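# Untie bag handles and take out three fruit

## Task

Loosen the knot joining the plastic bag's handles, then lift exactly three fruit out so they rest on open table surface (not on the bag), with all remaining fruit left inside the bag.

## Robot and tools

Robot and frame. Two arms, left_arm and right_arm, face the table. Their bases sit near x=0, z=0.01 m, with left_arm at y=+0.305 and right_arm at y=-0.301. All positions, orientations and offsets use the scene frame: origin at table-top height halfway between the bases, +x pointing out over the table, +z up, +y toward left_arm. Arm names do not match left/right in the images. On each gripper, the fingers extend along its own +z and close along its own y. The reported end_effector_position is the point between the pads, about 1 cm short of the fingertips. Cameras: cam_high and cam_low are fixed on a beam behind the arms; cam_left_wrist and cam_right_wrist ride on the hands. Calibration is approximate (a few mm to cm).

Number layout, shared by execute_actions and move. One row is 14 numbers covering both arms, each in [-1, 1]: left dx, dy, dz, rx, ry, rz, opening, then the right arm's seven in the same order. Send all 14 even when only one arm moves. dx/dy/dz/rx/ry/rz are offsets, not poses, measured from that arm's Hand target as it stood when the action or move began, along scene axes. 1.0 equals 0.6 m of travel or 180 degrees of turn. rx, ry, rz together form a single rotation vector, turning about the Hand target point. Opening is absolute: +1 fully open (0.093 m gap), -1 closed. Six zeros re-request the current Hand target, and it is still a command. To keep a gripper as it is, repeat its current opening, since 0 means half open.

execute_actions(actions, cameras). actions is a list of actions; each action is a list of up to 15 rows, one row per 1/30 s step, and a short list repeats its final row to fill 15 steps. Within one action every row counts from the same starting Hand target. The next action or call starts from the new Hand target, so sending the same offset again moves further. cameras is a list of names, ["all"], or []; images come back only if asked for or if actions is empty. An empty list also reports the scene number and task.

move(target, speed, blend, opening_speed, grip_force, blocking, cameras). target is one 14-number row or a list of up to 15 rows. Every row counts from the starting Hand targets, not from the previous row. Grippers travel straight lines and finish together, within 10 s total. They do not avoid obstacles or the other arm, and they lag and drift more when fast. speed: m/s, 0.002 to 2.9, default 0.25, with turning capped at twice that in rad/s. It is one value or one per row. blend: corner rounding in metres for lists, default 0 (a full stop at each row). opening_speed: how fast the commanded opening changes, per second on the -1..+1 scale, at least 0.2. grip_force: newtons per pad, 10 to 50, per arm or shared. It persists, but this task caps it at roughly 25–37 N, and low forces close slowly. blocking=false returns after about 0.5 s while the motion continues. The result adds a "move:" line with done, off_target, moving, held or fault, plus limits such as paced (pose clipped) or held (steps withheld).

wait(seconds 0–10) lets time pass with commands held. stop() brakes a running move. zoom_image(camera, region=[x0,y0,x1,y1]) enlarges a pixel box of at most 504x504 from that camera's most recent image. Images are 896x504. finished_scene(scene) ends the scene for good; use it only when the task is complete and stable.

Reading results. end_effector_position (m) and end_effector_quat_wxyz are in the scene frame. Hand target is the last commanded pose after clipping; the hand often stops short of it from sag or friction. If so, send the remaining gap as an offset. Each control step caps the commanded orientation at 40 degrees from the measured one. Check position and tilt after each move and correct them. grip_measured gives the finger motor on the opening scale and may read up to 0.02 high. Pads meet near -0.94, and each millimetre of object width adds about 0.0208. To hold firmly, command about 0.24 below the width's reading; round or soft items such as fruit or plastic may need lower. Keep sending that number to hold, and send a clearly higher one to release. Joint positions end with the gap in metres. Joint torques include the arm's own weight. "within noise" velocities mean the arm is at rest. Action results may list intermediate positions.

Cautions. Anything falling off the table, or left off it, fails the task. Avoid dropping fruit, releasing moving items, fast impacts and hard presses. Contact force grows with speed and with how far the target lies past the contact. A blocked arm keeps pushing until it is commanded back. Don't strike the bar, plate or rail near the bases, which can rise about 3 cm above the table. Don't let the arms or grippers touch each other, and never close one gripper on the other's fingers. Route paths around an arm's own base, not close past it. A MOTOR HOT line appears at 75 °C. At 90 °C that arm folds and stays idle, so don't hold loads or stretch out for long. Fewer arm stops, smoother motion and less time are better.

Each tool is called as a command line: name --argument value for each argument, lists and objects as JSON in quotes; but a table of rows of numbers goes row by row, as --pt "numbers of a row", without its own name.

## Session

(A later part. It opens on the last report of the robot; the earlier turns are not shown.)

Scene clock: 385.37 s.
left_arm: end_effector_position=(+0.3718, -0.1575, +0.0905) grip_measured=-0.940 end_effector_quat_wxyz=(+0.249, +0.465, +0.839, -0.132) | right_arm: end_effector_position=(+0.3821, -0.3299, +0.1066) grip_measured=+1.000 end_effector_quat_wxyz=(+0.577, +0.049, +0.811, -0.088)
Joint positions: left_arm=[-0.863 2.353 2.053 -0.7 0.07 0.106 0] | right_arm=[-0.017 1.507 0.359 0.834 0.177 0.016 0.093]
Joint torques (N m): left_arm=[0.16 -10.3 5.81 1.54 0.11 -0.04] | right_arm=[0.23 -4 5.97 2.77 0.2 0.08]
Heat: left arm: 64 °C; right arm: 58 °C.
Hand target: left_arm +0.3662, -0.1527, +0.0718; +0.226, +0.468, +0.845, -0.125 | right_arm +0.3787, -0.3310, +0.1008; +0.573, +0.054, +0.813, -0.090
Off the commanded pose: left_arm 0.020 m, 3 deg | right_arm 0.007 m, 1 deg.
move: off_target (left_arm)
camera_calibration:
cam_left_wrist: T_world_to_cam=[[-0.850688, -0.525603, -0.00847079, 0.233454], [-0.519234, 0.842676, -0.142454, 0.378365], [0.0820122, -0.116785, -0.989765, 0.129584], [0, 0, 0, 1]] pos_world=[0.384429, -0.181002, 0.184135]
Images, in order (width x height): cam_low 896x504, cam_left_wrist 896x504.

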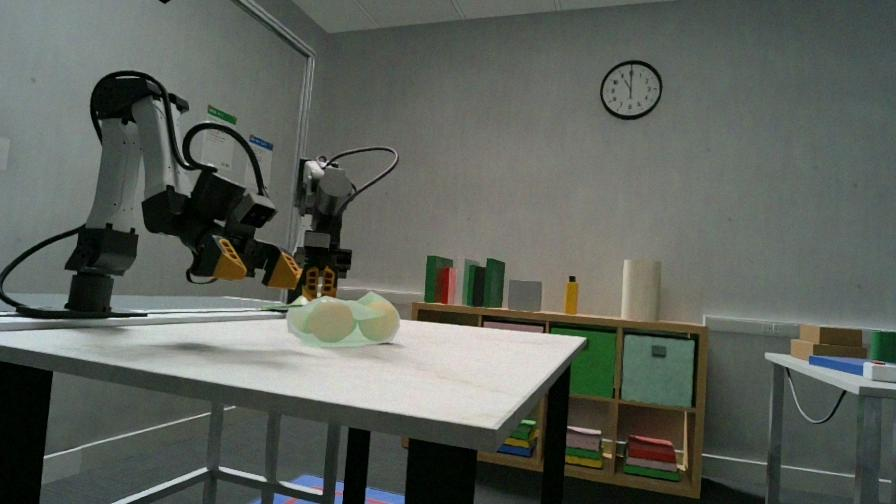

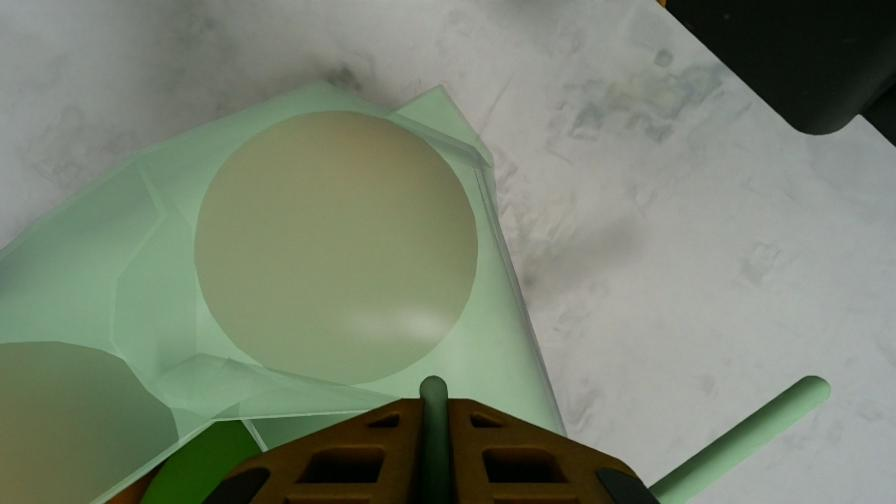

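move --target '[0.01,-0.035,0.105,0,0,0,-1,0,0,0,0,0,0,1]' --speed 0.08 --cameras '["cam_left_wrist","cam_low","cam_high"]'

zoom_image --camera "cam_low" --region '[260, 220, 420, 360]'

zoom_image --camera "cam_high" --region '[370, 160, 510, 280]'

Scene clock: 396.70 s.
left_arm: end_effector_position=(+0.3737, -0.1740, +0.1447) grip_measured=-0.940 end_effector_quat_wxyz=(+0.240, +0.470, +0.839, -0.131) | right_arm: end_effector_position=(+0.3821, -0.3299, +0.1066) grip_measured=+1.000 end_effector_quat_wxyz=(+0.577, +0.049, +0.811, -0.088)
Joint positions: left_arm=[-0.877 2.526 2.595 -1.088 0.07 0.102 0] | right_arm=[-0.017 1.507 0.359 0.834 0.177 0.016 0.093]
Joint torques (N m): left_arm=[-0.01 -10.17 8.68 1.42 0.03 -0.12] | right_arm=[0.24 -4.01 6.02 2.77 0.25 0.09]
Heat: left arm: 65 °C; right arm: 58 °C.
Hand target: left_arm +0.3722, -0.1736, +0.1348; +0.226, +0.468, +0.845, -0.125 | right_arm +0.3787, -0.3310, +0.1008; +0.573, +0.054, +0.813, -0.090
Off the commanded pose: left_arm 0.010 m, 2 deg | right_arm 0.007 m, 1 deg.
move: done
camera_calibration:
cam_left_wrist: T_world_to_cam=[[-0.856142, -0.516726, -0.00386734, 0.229855], [-0.512356, 0.849827, -0.123634, 0.397007], [0.0671715, -0.103867, -0.99232, 0.189424], [0, 0, 0, 1]] pos_world=[0.387474, -0.19894, 0.237942]
Images, in order (width x height): cam_high 896x504, cam_low 896x504, cam_left_wrist 896x504.

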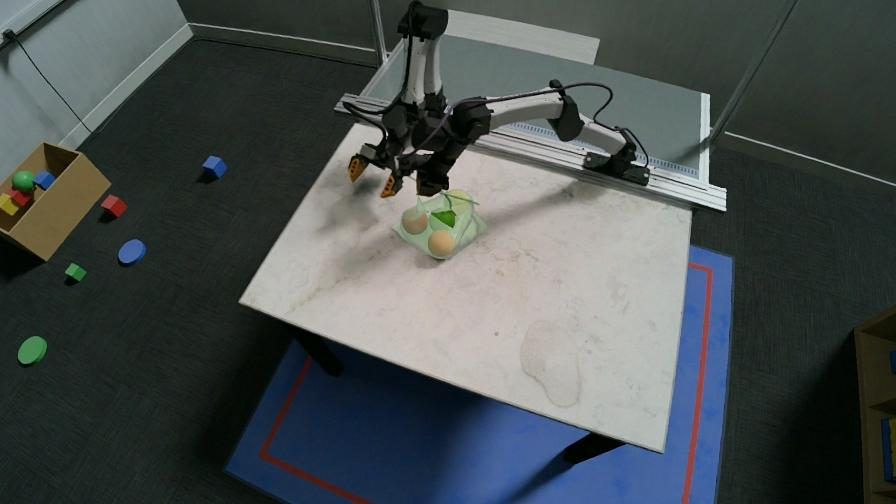

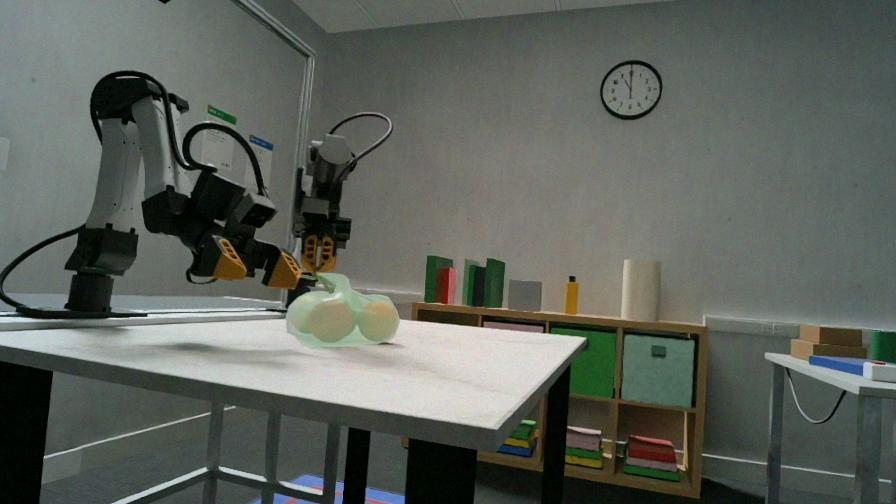

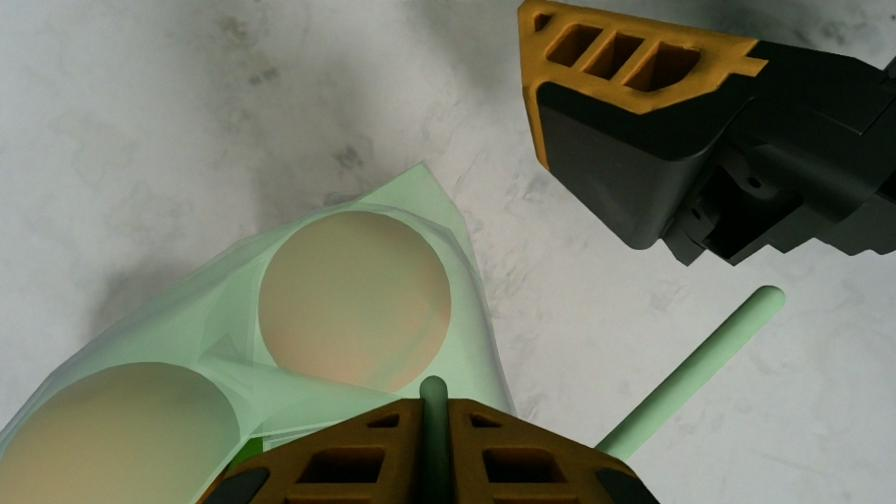

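Scaled by 3.150 from the camera's 896x504 image, which has a finer 1280x720 frame.

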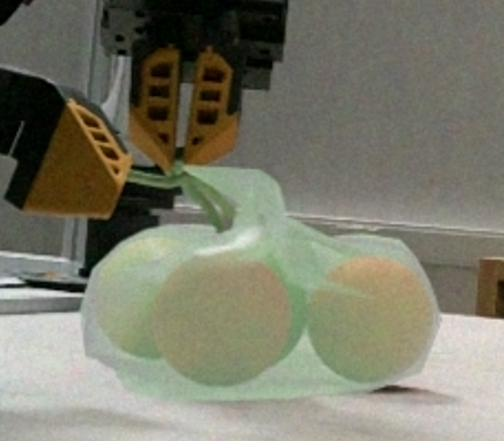

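Scaled by 3.600 from the camera's 896x504 image, which has a finer 1280x720 frame.

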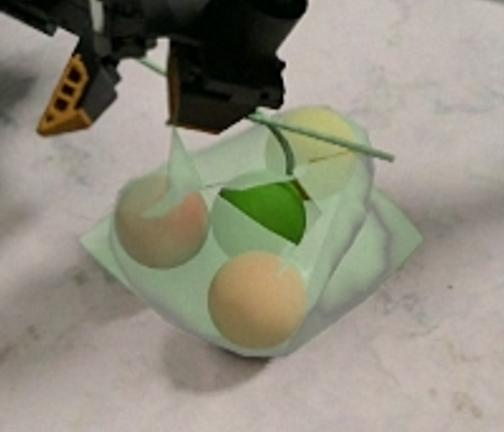

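move --target '[0.0,-0.05,0.1,0,0,0,-1,0,0,0,0,0,0,1]' --speed 0.08 --cameras '["cam_left_wrist","cam_low","cam_high"]'

zoom_image --camera "cam_low" --region '[240, 200, 420, 360]'

zoom_image --camera "cam_high" --region '[370, 160, 510, 280]'

Scene clock: 407.80 s.
left_arm: end_effector_position=(+0.3703, -0.2011, +0.1810) grip_measured=-0.940 end_effector_quat_wxyz=(+0.289, +0.461, +0.825, -0.158) | right_arm: end_effector_position=(+0.3821, -0.3299, +0.1066) grip_measured=+1.000 end_effector_quat_wxyz=(+0.577, +0.049, +0.811, -0.088)
Joint positions: left_arm=[-0.911 2.611 2.847 -1.136 0.058 0.064 0] | right_arm=[-0.017 1.507 0.359 0.834 0.177 0.016 0.093]
Joint torques (N m): left_arm=[0.02 -12.96 8.23 1.91 -0.05 -0.13] | right_arm=[0.17 -4.1 6.06 2.8 0.22 0.08]
Heat: left arm: 66 °C; right arm: 58 °C.
Hand target: left_arm +0.3721, -0.2037, +0.1948; +0.226, +0.468, +0.845, -0.125 | right_arm +0.3787, -0.3310, +0.1008; +0.573, +0.054, +0.813, -0.090
Off the commanded pose: left_arm 0.014 m, 8 deg | right_arm 0.007 m, 1 deg.
elbow stopped short (left arm): the move would have taken joint 3 (elbow) straighter than the controller allows.
move: off_target (left_arm)
camera_calibration:
cam_left_wrist: T_world_to_cam=[[-0.854462, -0.519491, -0.0049112, 0.212015], [-0.503463, 0.830356, -0.238817, 0.436354], [0.128141, -0.201587, -0.971052, 0.176741], [0, 0, 0, 1]] pos_world=[0.378199, -0.21656, 0.276875]
Images, in order (width x height): cam_high 896x504, cam_low 896x504, cam_left_wrist 896x504.

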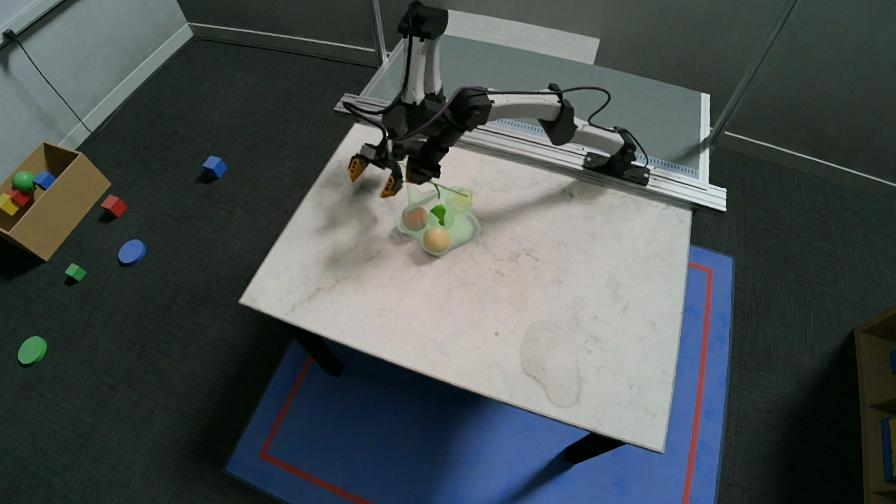

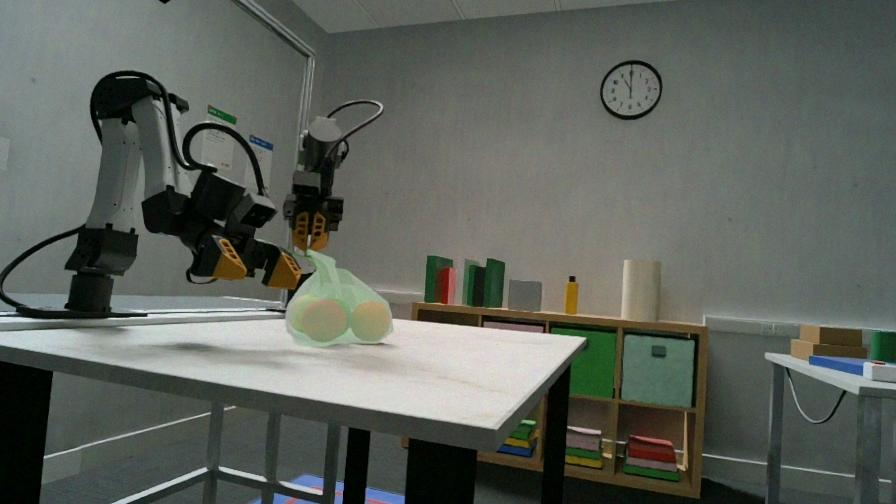

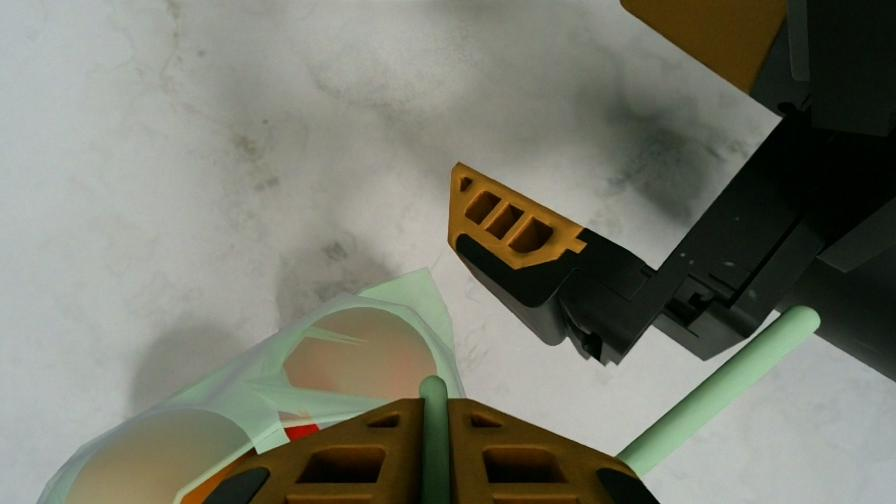

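Scaled by 2.800 from the camera's 896x504 image, which has a finer 1280x720 frame.

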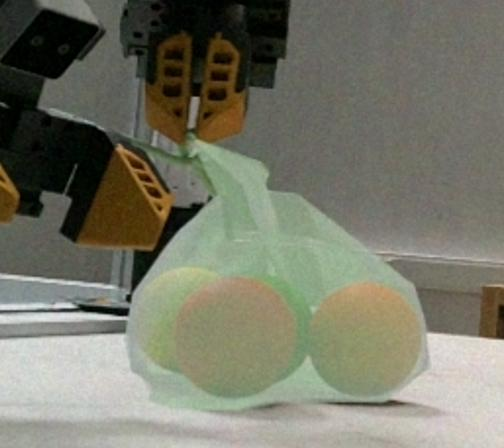

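Scaled by 3.600 from the camera's 896x504 image, which has a finer 1280x720 frame.

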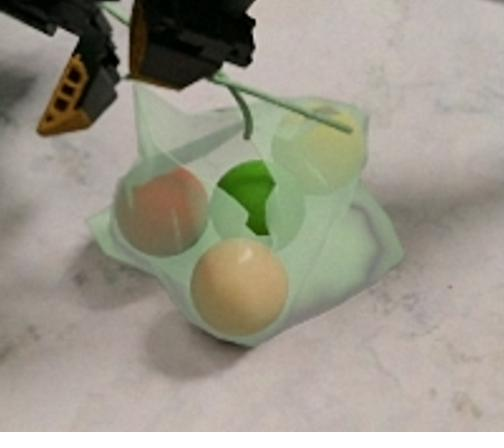

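zoom_image --camera "cam_high" --region '[390, 170, 480, 220]'

zoom_image --camera "cam_low" --region '[280, 230, 360, 300]'

Scaled by 5.600 from the camera's 896x504 image, which has a finer 1280x720 frame.

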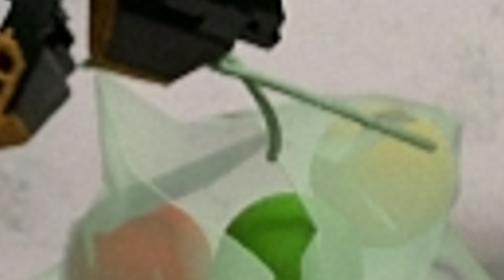

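Scaled by 6.300 from the camera's 896x504 image, which has a finer 1280x720 frame.

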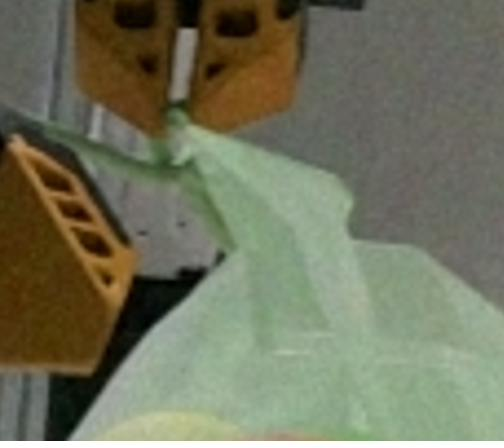

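move --target '[0.018,0.2895,-0.0747,-0.0707,-0.0442,0,-1,0,0,0,0,0,0,1]' --speed 0.12 --cameras '["cam_left_wrist","cam_low","cam_high"]'

zoom_image --camera "cam_low" --region '[240, 200, 420, 360]'

zoom_image --camera "cam_high" --region '[370, 160, 510, 280]'

Scene clock: 559.20 s.
left_arm: end_effector_position=(+0.2499, +0.2992, +0.1875) grip_measured=-0.940 end_effector_quat_wxyz=(+0.706, +0.009, +0.708, -0.004) | right_arm: end_effector_position=(+0.3821, -0.3299, +0.1066) grip_measured=+1.000 end_effector_quat_wxyz=(+0.577, +0.049, +0.811, -0.088)
Joint positions: left_arm=[-0.001 0.021 0.019 -0.008 -0.002 -0.002 0] | right_arm=[-0.017 1.507 0.359 0.834 0.177 0.016 0.093]
Joint velocities: left_arm=[0.042 -0.037 -0.105 0.037 -0.11 -0.022 0.001] | right_arm=[within noise]
Joint torques (N m): left_arm=[0.53 0.27 7.04 2.67 -0.08 -0.09] | right_arm=[0.1 -3.97 5.96 2.79 0.22 0.09]
Heat: left arm: 85 °C; right arm: 54 °C.
Hand target: left_arm +0.2502, +0.3025, +0.1875; +0.712, -0.001, +0.702, -0.002 (not the last commanded pose) | right_arm +0.3787, -0.3310, +0.1007; +0.573, +0.054, +0.813, -0.091
Tool commands: left_gripper/opening=-1.0 right_gripper/opening=+1.0
Off the commanded pose: right_arm 0.007 m, 1 deg.
OVER-TEMPERATURE FAULT: ARM FOLDED TO REST. Joint 2 (shoulder) of the left arm reached 90 °C. The left arm's motors are now idle, so it may still sink, and the gripper idles too, so what it holds may stay or slip. The left arm's remaining commands of this call were not run. In this call fault stops used 11 of the actions that the scene allows. The stop is over, but the left arm and its gripper will run no more commands in this scene. This fault puts only its own arm into a fault stop.
MOTOR HOT: on. Joint 2 (shoulder) of the left arm reports 85 °C.
move: fault (left_arm)
camera_calibration:
cam_left_wrist: T_world_to_cam=[[-0.0243844, -0.999624, -0.0125536, 0.30676], [-0.416962, 0.0215825, -0.908668, 0.30777], [0.908597, -0.0169229, -0.417331, -0.0547744], [0, 0, 0, 1]] pos_world=[0.185576, 0.299075, 0.260652]
Images, in order (width x height): cam_high 896x504, cam_low 896x504, cam_left_wrist 896x504.

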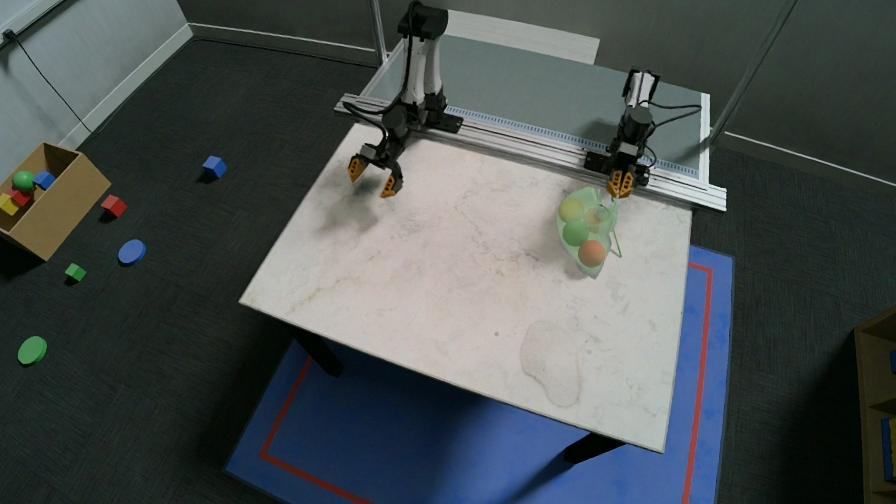

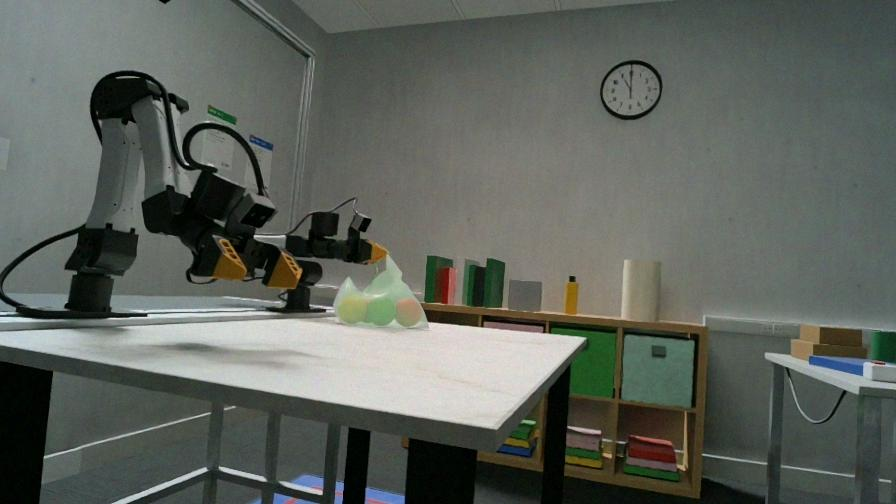

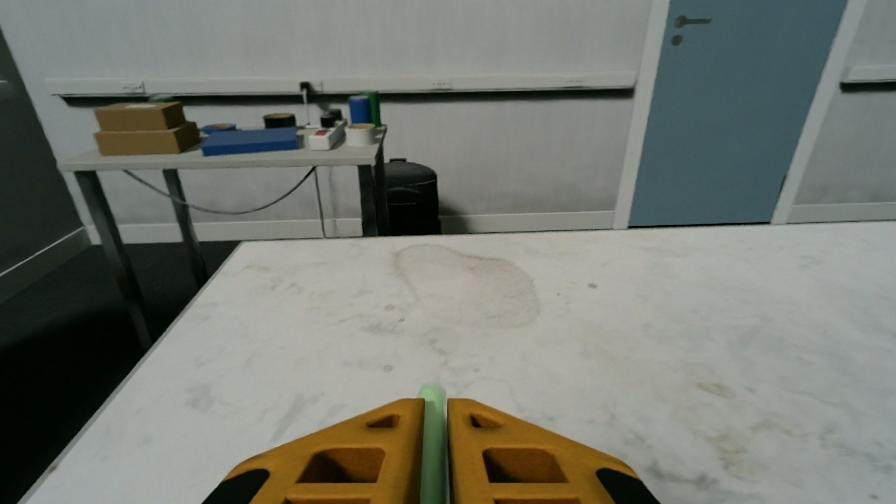

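Scaled by 2.800 from the camera's 896x504 image, which has a finer 1280x720 frame.

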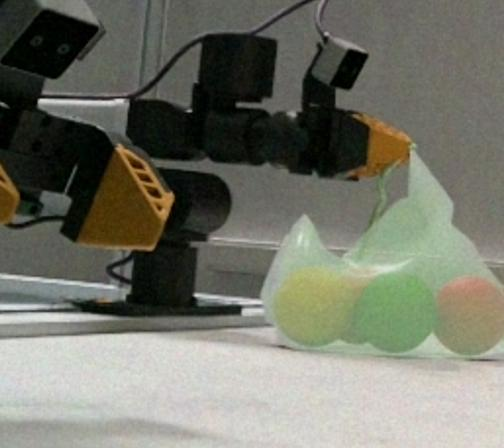

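Scaled by 3.600 from the camera's 896x504 image, which has a finer 1280x720 frame.

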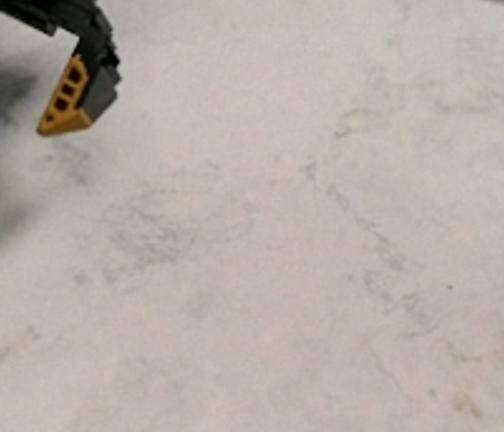

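move --target '[0,0,0,0,0,0,-1,-0.298,0.752,0.199,-0.0025,0.0709,0.4131,1]' --speed 0.3 --cameras '["cam_right_wrist","cam_high","cam_low"]'

zoom_image --camera "cam_high" --region '[530, 150, 670, 290]'

Scene clock: 577.67 s.
left_arm: end_effector_position=(+0.2448, +0.2998, +0.1287) grip_measured=-0.827 end_effector_quat_wxyz=(+0.629, +0.009, +0.777, -0.003) | right_arm: end_effector_position=(+0.2006, +0.1137, +0.2117) grip_measured=+1.000 end_effector_quat_wxyz=(+0.423, -0.453, +0.740, +0.260)
Joint positions: left_arm=[-0.001 -0.006 -0.013 -0.212 -0.002 -0.002 0.005] | right_arm=[1.106 1.454 1.055 -0.083 0.015 0.005 0.093]
Joint torques (N m): left_arm=[0.31 -0.43 0.64 0.1 0 -0.03] | right_arm=[0.08 -5.67 13.72 2.3 -0.11 -0.1]
Heat: left arm: 68 °C; right arm: 55 °C.
Hand target: left_arm +0.2448, +0.2998, +0.1287; +0.629, +0.009, +0.777, -0.003 (not the last commanded pose) | right_arm +0.1998, +0.1202, +0.2200; +0.424, -0.459, +0.734, +0.266
Tool commands: left_gripper/opening=-0.827092 right_gripper/opening=+1.0
Off the commanded pose: right_arm 0.011 m, 1 deg.
OVER-TEMPERATURE FAULT: ARM FOLDED TO REST. As an earlier result told, the left arm's stop is over, but it will run no more commands in this scene. The left arm ran none of this call's commands.
move: fault (left_arm), off_target (right_arm)
camera_calibration:
cam_right_wrist: T_world_to_cam=[[0.892843, -0.45032, 0.00655097, -0.12951], [-0.363382, -0.728914, -0.580205, 0.318383], [0.266053, 0.515651, -0.814444, 0.146378], [0, 0, 0, 1]] pos_world=[0.192382, 0.0982728, 0.304793]
Images, in order (width x height): cam_high 896x504, cam_low 896x504, cam_right_wrist 896x504.

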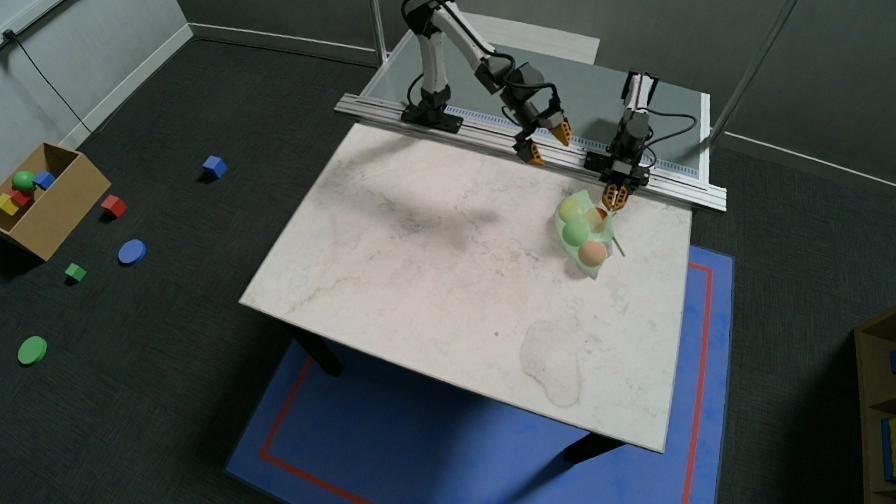

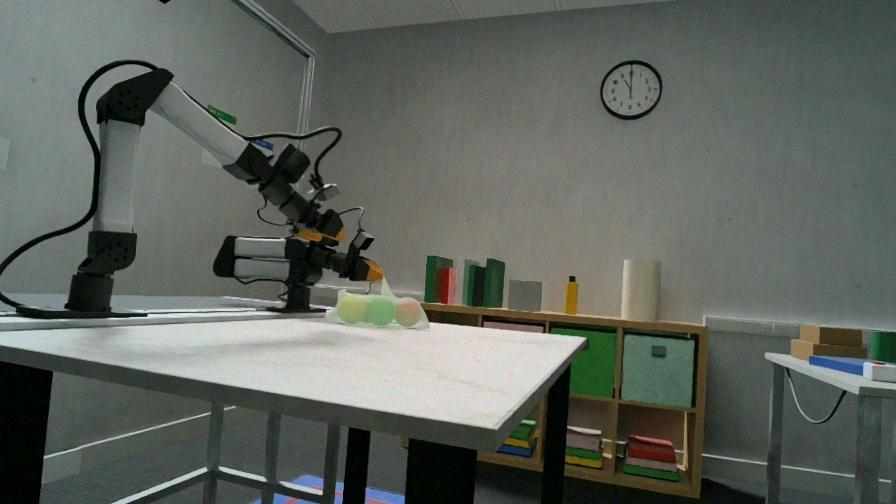

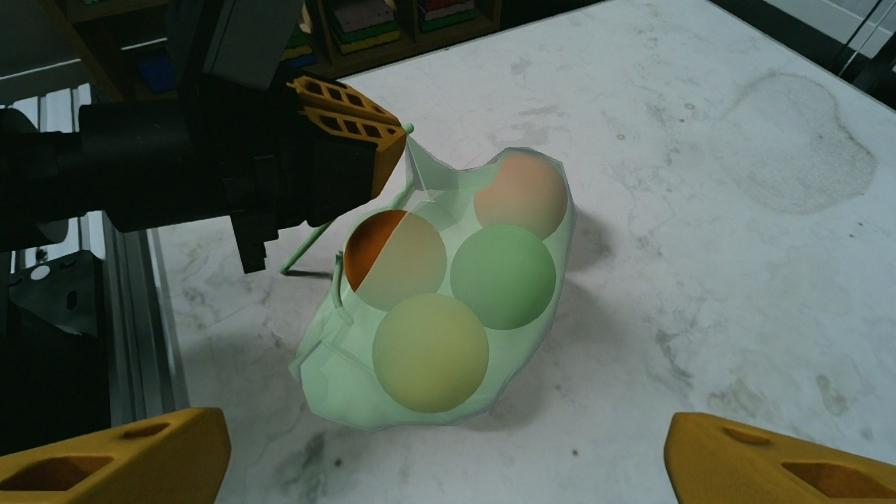

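Scaled by 3.600 from the camera's 896x504 image, which has a finer 1280x720 frame.

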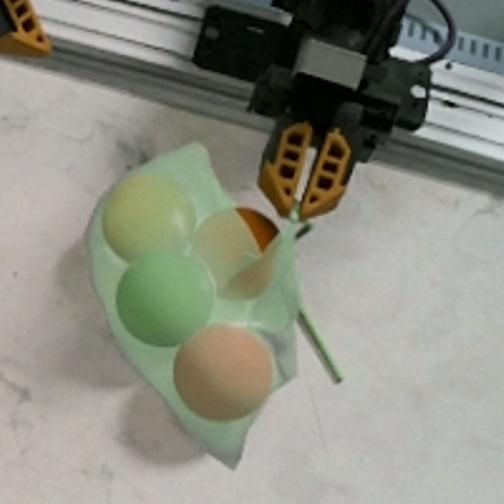

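zoom_image --camera "cam_right_wrist" --region '[270, 90, 590, 440]'

zoom_image --camera "cam_low" --region '[310, 250, 440, 340]'

zoom_image --camera "cam_right_wrist" --region '[270, 90, 470, 340]'

Scaled by 1.440 from the camera's 896x504 image, which has a finer 1280x720 frame.

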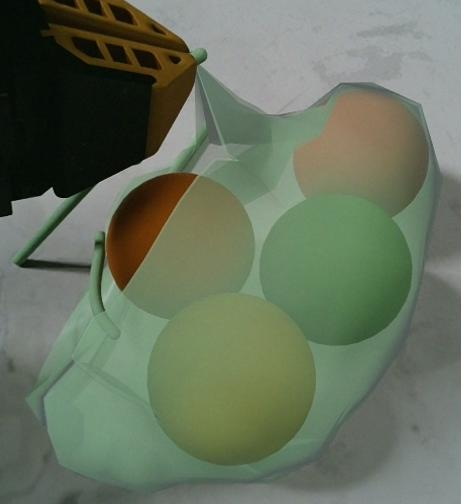

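Scaled by 3.877 from the camera's 896x504 image, which has a finer 1280x720 frame.

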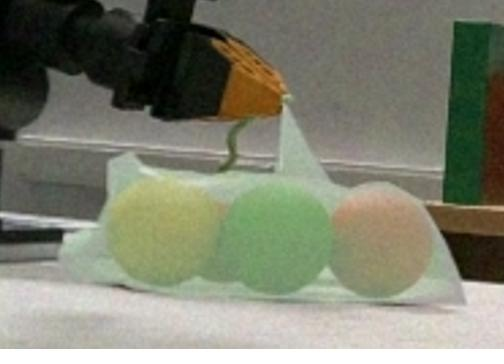

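Scaled by 2.016 from the camera's 896x504 image, which has a finer 1280x720 frame.

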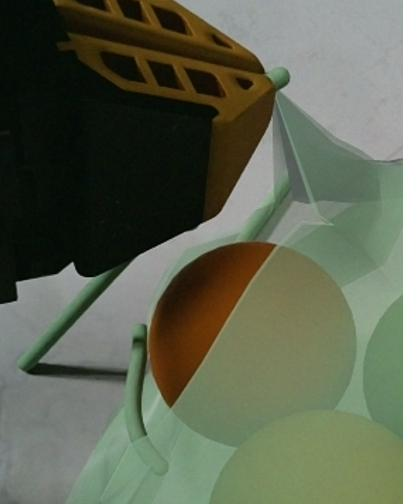

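move --target '[0,0,0,0,0,0,-1,0.047,0.078,0.025,-0.1498,0.073,0,1]' --speed 0.2 --cameras '["cam_right_wrist"]'

zoom_image --camera "cam_right_wrist" --region '[200, 0, 600, 420]'

Scene clock: 615.13 s.
left_arm: end_effector_position=(+0.2448, +0.2998, +0.1287) grip_measured=-0.827 end_effector_quat_wxyz=(+0.629, +0.009, +0.777, -0.003) | right_arm: end_effector_position=(+0.2256, +0.1664, +0.2337) grip_measured=+1.000 end_effector_quat_wxyz=(+0.223, -0.510, +0.820, +0.136)
Joint positions: left_arm=[-0.001 -0.006 -0.013 -0.212 -0.002 -0.002 0.005] | right_arm=[1.106 2.085 2.288 -1.196 0.01 -0.002 0.093]
Joint torques (N m): left_arm=[0.32 -0.43 0.68 0.11 0 -0.03] | right_arm=[-0.83 -9.61 12.08 1.57 -0.1 -0.07]
Heat: left arm: 54 °C; right arm: 64 °C.
Hand target: left_arm +0.2448, +0.2998, +0.1287; +0.629, +0.009, +0.777, -0.003 | right_arm +0.2280, +0.1670, +0.2351; +0.220, -0.512, +0.819, +0.138
Tool commands: left_gripper/opening=-0.827092 right_gripper/opening=+1.0
Off the commanded pose: right_arm 0.003 m, 1 deg.
OVER-TEMPERATURE FAULT: ARM FOLDED TO REST. As an earlier result told, the left arm's stop is over, but it will run no more commands in this scene. The left arm ran none of this call's commands.
move: fault (left_arm)
camera_calibration:
cam_right_wrist: T_world_to_cam=[[0.899787, -0.436228, 0.0094322, -0.132806], [-0.432781, -0.895012, -0.107955, 0.311542], [0.055535, 0.0930546, -0.994111, 0.290187], [0, 0, 0, 1]] pos_world=[0.238211, 0.193897, 0.323363]
Images, in order (width x height): cam_right_wrist 896x504.

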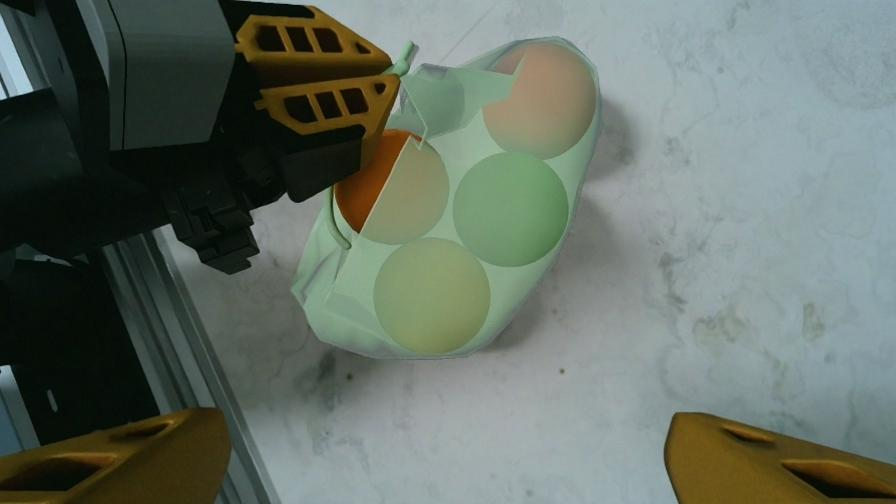

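Scaled by 1.200 from the camera's 896x504 image, which has a finer 1280x720 frame.

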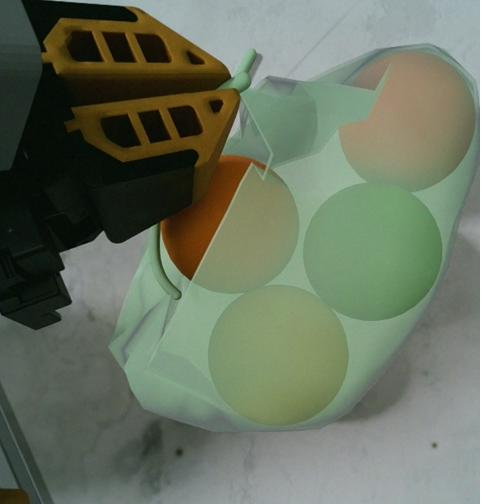

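move --target '[0,0,0,0,0,0,-1,-0.047,-0.112,-0.158,0.291,-0.0947,0.0817,1]' --speed 0.2 --cameras '["cam_right_wrist"]'

zoom_image --camera "cam_right_wrist" --region '[250, 50, 650, 400]'

Scene clock: 678.00 s.
left_arm: end_effector_position=(+0.2448, +0.2998, +0.1287) grip_measured=-0.827 end_effector_quat_wxyz=(+0.629, +0.009, +0.777, -0.003) | right_arm: end_effector_position=(+0.2005, +0.1026, +0.1459) grip_measured=+1.000 end_effector_quat_wxyz=(+0.522, -0.474, +0.563, +0.431)
Joint positions: left_arm=[-0.001 -0.006 -0.013 -0.212 -0.002 -0.002 0.005] | right_arm=[0.922 1.761 0.565 1.156 -0.458 -0.046 0.093]
Joint torques (N m): left_arm=[0.31 -0.46 0.73 0.11 0.01 -0.03] | right_arm=[-0.64 -5.9 5.97 2.76 -0.13 0.11]
Heat: left arm: 47 °C; right arm: 63 °C.
Hand target: left_arm +0.2448, +0.2998, +0.1287; +0.629, +0.009, +0.777, -0.003 | right_arm +0.1996, +0.0999, +0.1402; +0.517, -0.474, +0.565, +0.434
Tool commands: left_gripper/opening=-0.827092 right_gripper/opening=+1.0
Off the commanded pose: right_arm 0.006 m, 1 deg.
OVER-TEMPERATURE FAULT: ARM FOLDED TO REST. As an earlier result told, the left arm's stop is over, but it will run no more commands in this scene. The left arm ran none of this call's commands.
move: fault (left_arm)
camera_calibration:
cam_right_wrist: T_world_to_cam=[[0.983724, -0.178615, 0.0195847, -0.181986], [-0.069335, -0.477881, -0.875684, 0.230472], [0.165769, 0.860074, -0.482487, 0.0347791], [0, 0, 0, 1]] pos_world=[0.189239, 0.0477203, 0.222166]
Images, in order (width x height): cam_right_wrist 896x504.

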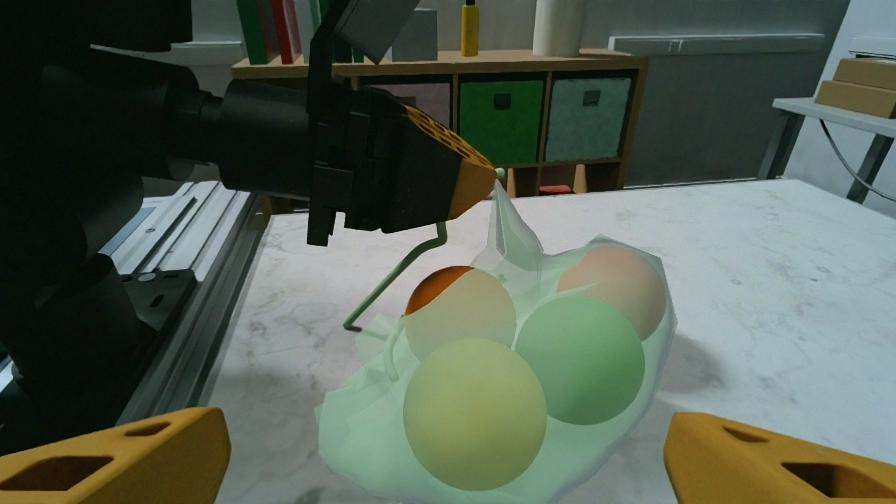

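Scaled by 1.260 from the camera's 896x504 image, which has a finer 1280x720 frame.

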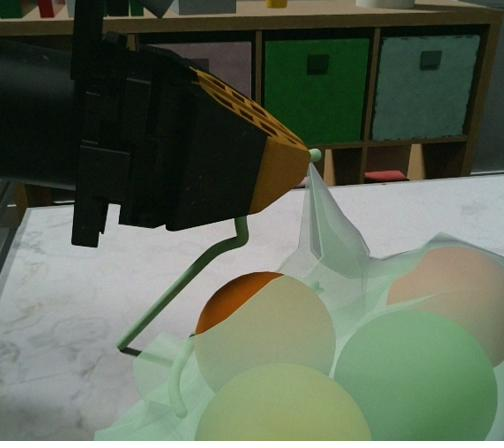

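move --target '[0,0,0,0,0,0,-1,-0.026,0.175,-0.0587,-0.1876,0.0502,-0.0539,-0.2]' --speed 0.15 --cameras '["cam_right_wrist","cam_low","cam_high"]'

zoom_image --camera "cam_right_wrist" --region '[250, 50, 650, 400]'

Scene clock: 817.33 s.
left_arm: end_effector_position=(+0.2448, +0.2998, +0.1287) grip_measured=-0.827 end_effector_quat_wxyz=(+0.629, +0.009, +0.777, -0.003) | right_arm: end_effector_position=(+0.1830, +0.1987, +0.1026) grip_measured=-0.199 end_effector_quat_wxyz=(+0.345, -0.522, +0.740, +0.245)
Joint positions: left_arm=[-0.001 -0.006 -0.013 -0.212 -0.002 -0.002 0.005] | right_arm=[1.197 1.896 1.25 -0.002 -0.013 -0.021 0.036]
Joint torques (N m): left_arm=[0.32 -0.47 0.66 0.11 0 -0.03] | right_arm=[0.32 -8.66 12.9 2.17 0.15 0.07]
Heat: left arm: 42 °C; right arm: 55 °C.
Hand target: left_arm +0.2448, +0.2998, +0.1287; +0.629, +0.009, +0.777, -0.003 | right_arm +0.1842, +0.2049, +0.1052; +0.347, -0.519, +0.743, +0.243
Tool commands: left_gripper/opening=-0.827092 right_gripper/opening=-0.2
Off the commanded pose: right_arm 0.007 m, 0 deg.
OVER-TEMPERATURE FAULT: ARM FOLDED TO REST. As an earlier result told, the left arm's stop is over, but it will run no more commands in this scene. The left arm ran none of this call's commands.
move: fault (left_arm)
camera_calibration:
cam_right_wrist: T_world_to_cam=[[0.944181, -0.329382, 0.00544573, -0.108098], [-0.293771, -0.849353, -0.438518, 0.307239], [0.149065, 0.41244, -0.898706, 0.0688291], [0, 0, 0, 1]] pos_world=[0.182062, 0.196961, 0.197176]
Images, in order (width x height): cam_high 896x504, cam_low 896x504, cam_right_wrist 896x504.

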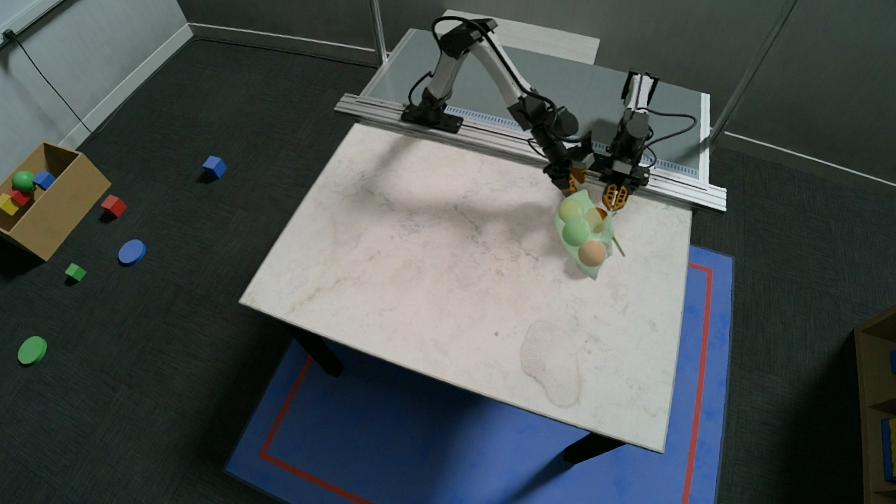

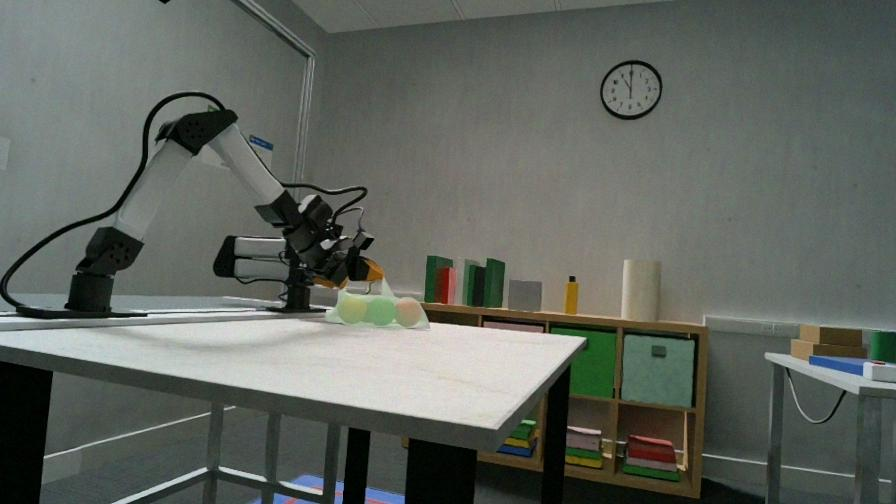

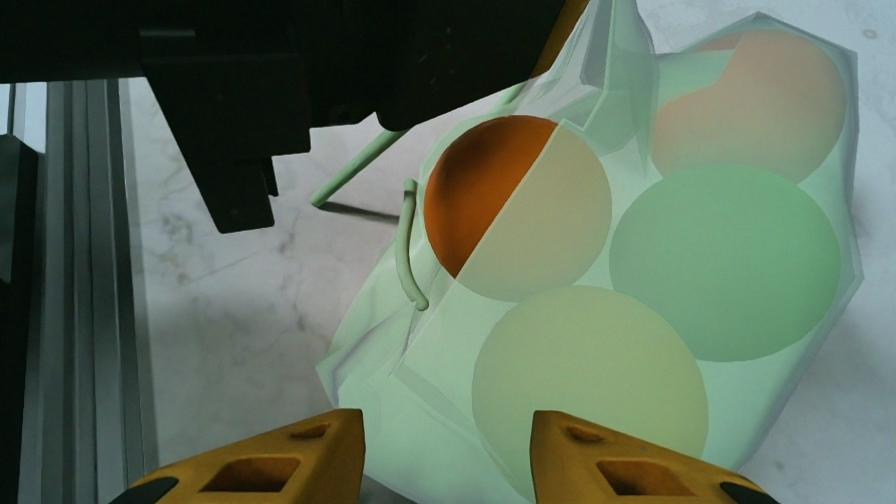

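Scaled by 1.260 from the camera's 896x504 image, which has a finer 1280x720 frame.

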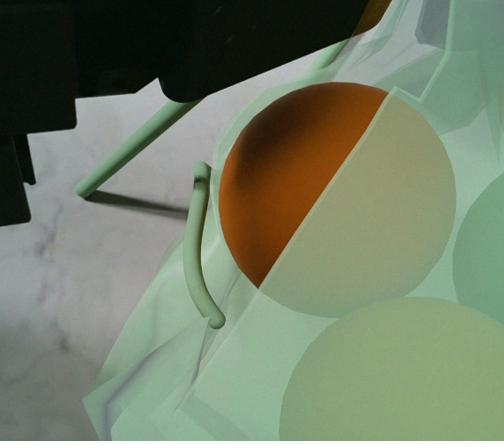

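move --target '[0,0,0,0,0,0,-1,0.0133,0.1122,-0.0827,0,0,0,-0.44]' --speed 0.1 --cameras '["cam_right_wrist"]'

zoom_image --camera "cam_right_wrist" --region '[250, 104, 650, 504]'

Scene clock: 849.77 s.
left_arm: end_effector_position=(+0.2401, +0.3485, +0.1295) grip_measured=-0.824 end_effector_quat_wxyz=(+0.625, -0.081, +0.772, +0.086) | right_arm: end_effector_position=(+0.1946, +0.2711, +0.0731) grip_measured=-0.439 end_effector_quat_wxyz=(+0.361, -0.515, +0.734, +0.257)
Joint positions: left_arm=[0.088 -0.006 -0.013 -0.213 -0.168 -0.012 0.006] | right_arm=[1.228 2.183 1.536 0.042 0.011 0.001 0.024]
Joint torques (N m): left_arm=[0.25 -0.4 0.64 0.09 0 -0.03] | right_arm=[0.39 -9.28 11.64 2.04 0.17 0.04]
Heat: left arm: 41 °C; right arm: 61 °C.
Hand target: left_arm +0.2401, +0.3485, +0.1295; +0.625, -0.081, +0.772, +0.086 (not the last commanded pose) | right_arm +0.1922, +0.2722, +0.0555; +0.347, -0.519, +0.743, +0.243
Tool commands: left_gripper/opening=-0.823871 right_gripper/opening=-0.44
Off the commanded pose: right_arm 0.018 m, 2 deg.
OVER-TEMPERATURE FAULT: ARM FOLDED TO REST. As an earlier result told, the left arm's stop is over, but it will run no more commands in this scene. The left arm ran none of this call's commands.
move: fault (left_arm), off_target (right_arm)
camera_calibration:
cam_right_wrist: T_world_to_cam=[[0.943386, -0.33169, 0.00217318, -0.0939681], [-0.290632, -0.829733, -0.476524, 0.356119], [0.159861, 0.448915, -0.879159, -0.0026767], [0, 0, 0, 1]] pos_world=[0.192576, 0.265517, 0.16755]
Images, in order (width x height): cam_right_wrist 896x504.

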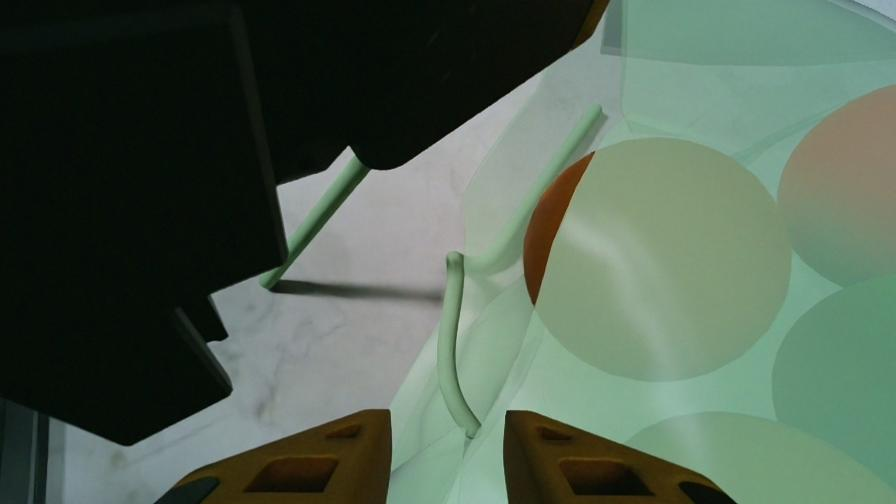

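Scaled by 1.260 from the camera's 896x504 image, which has a finer 1280x720 frame.

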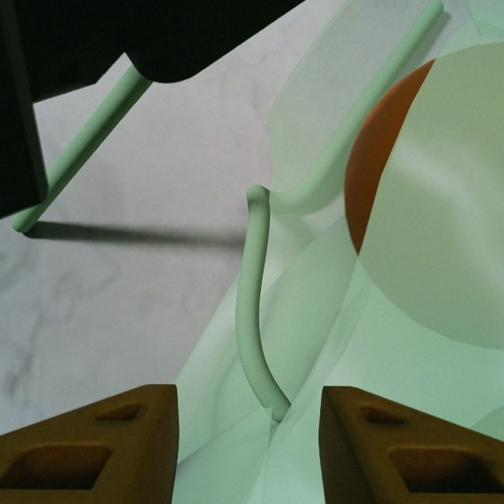

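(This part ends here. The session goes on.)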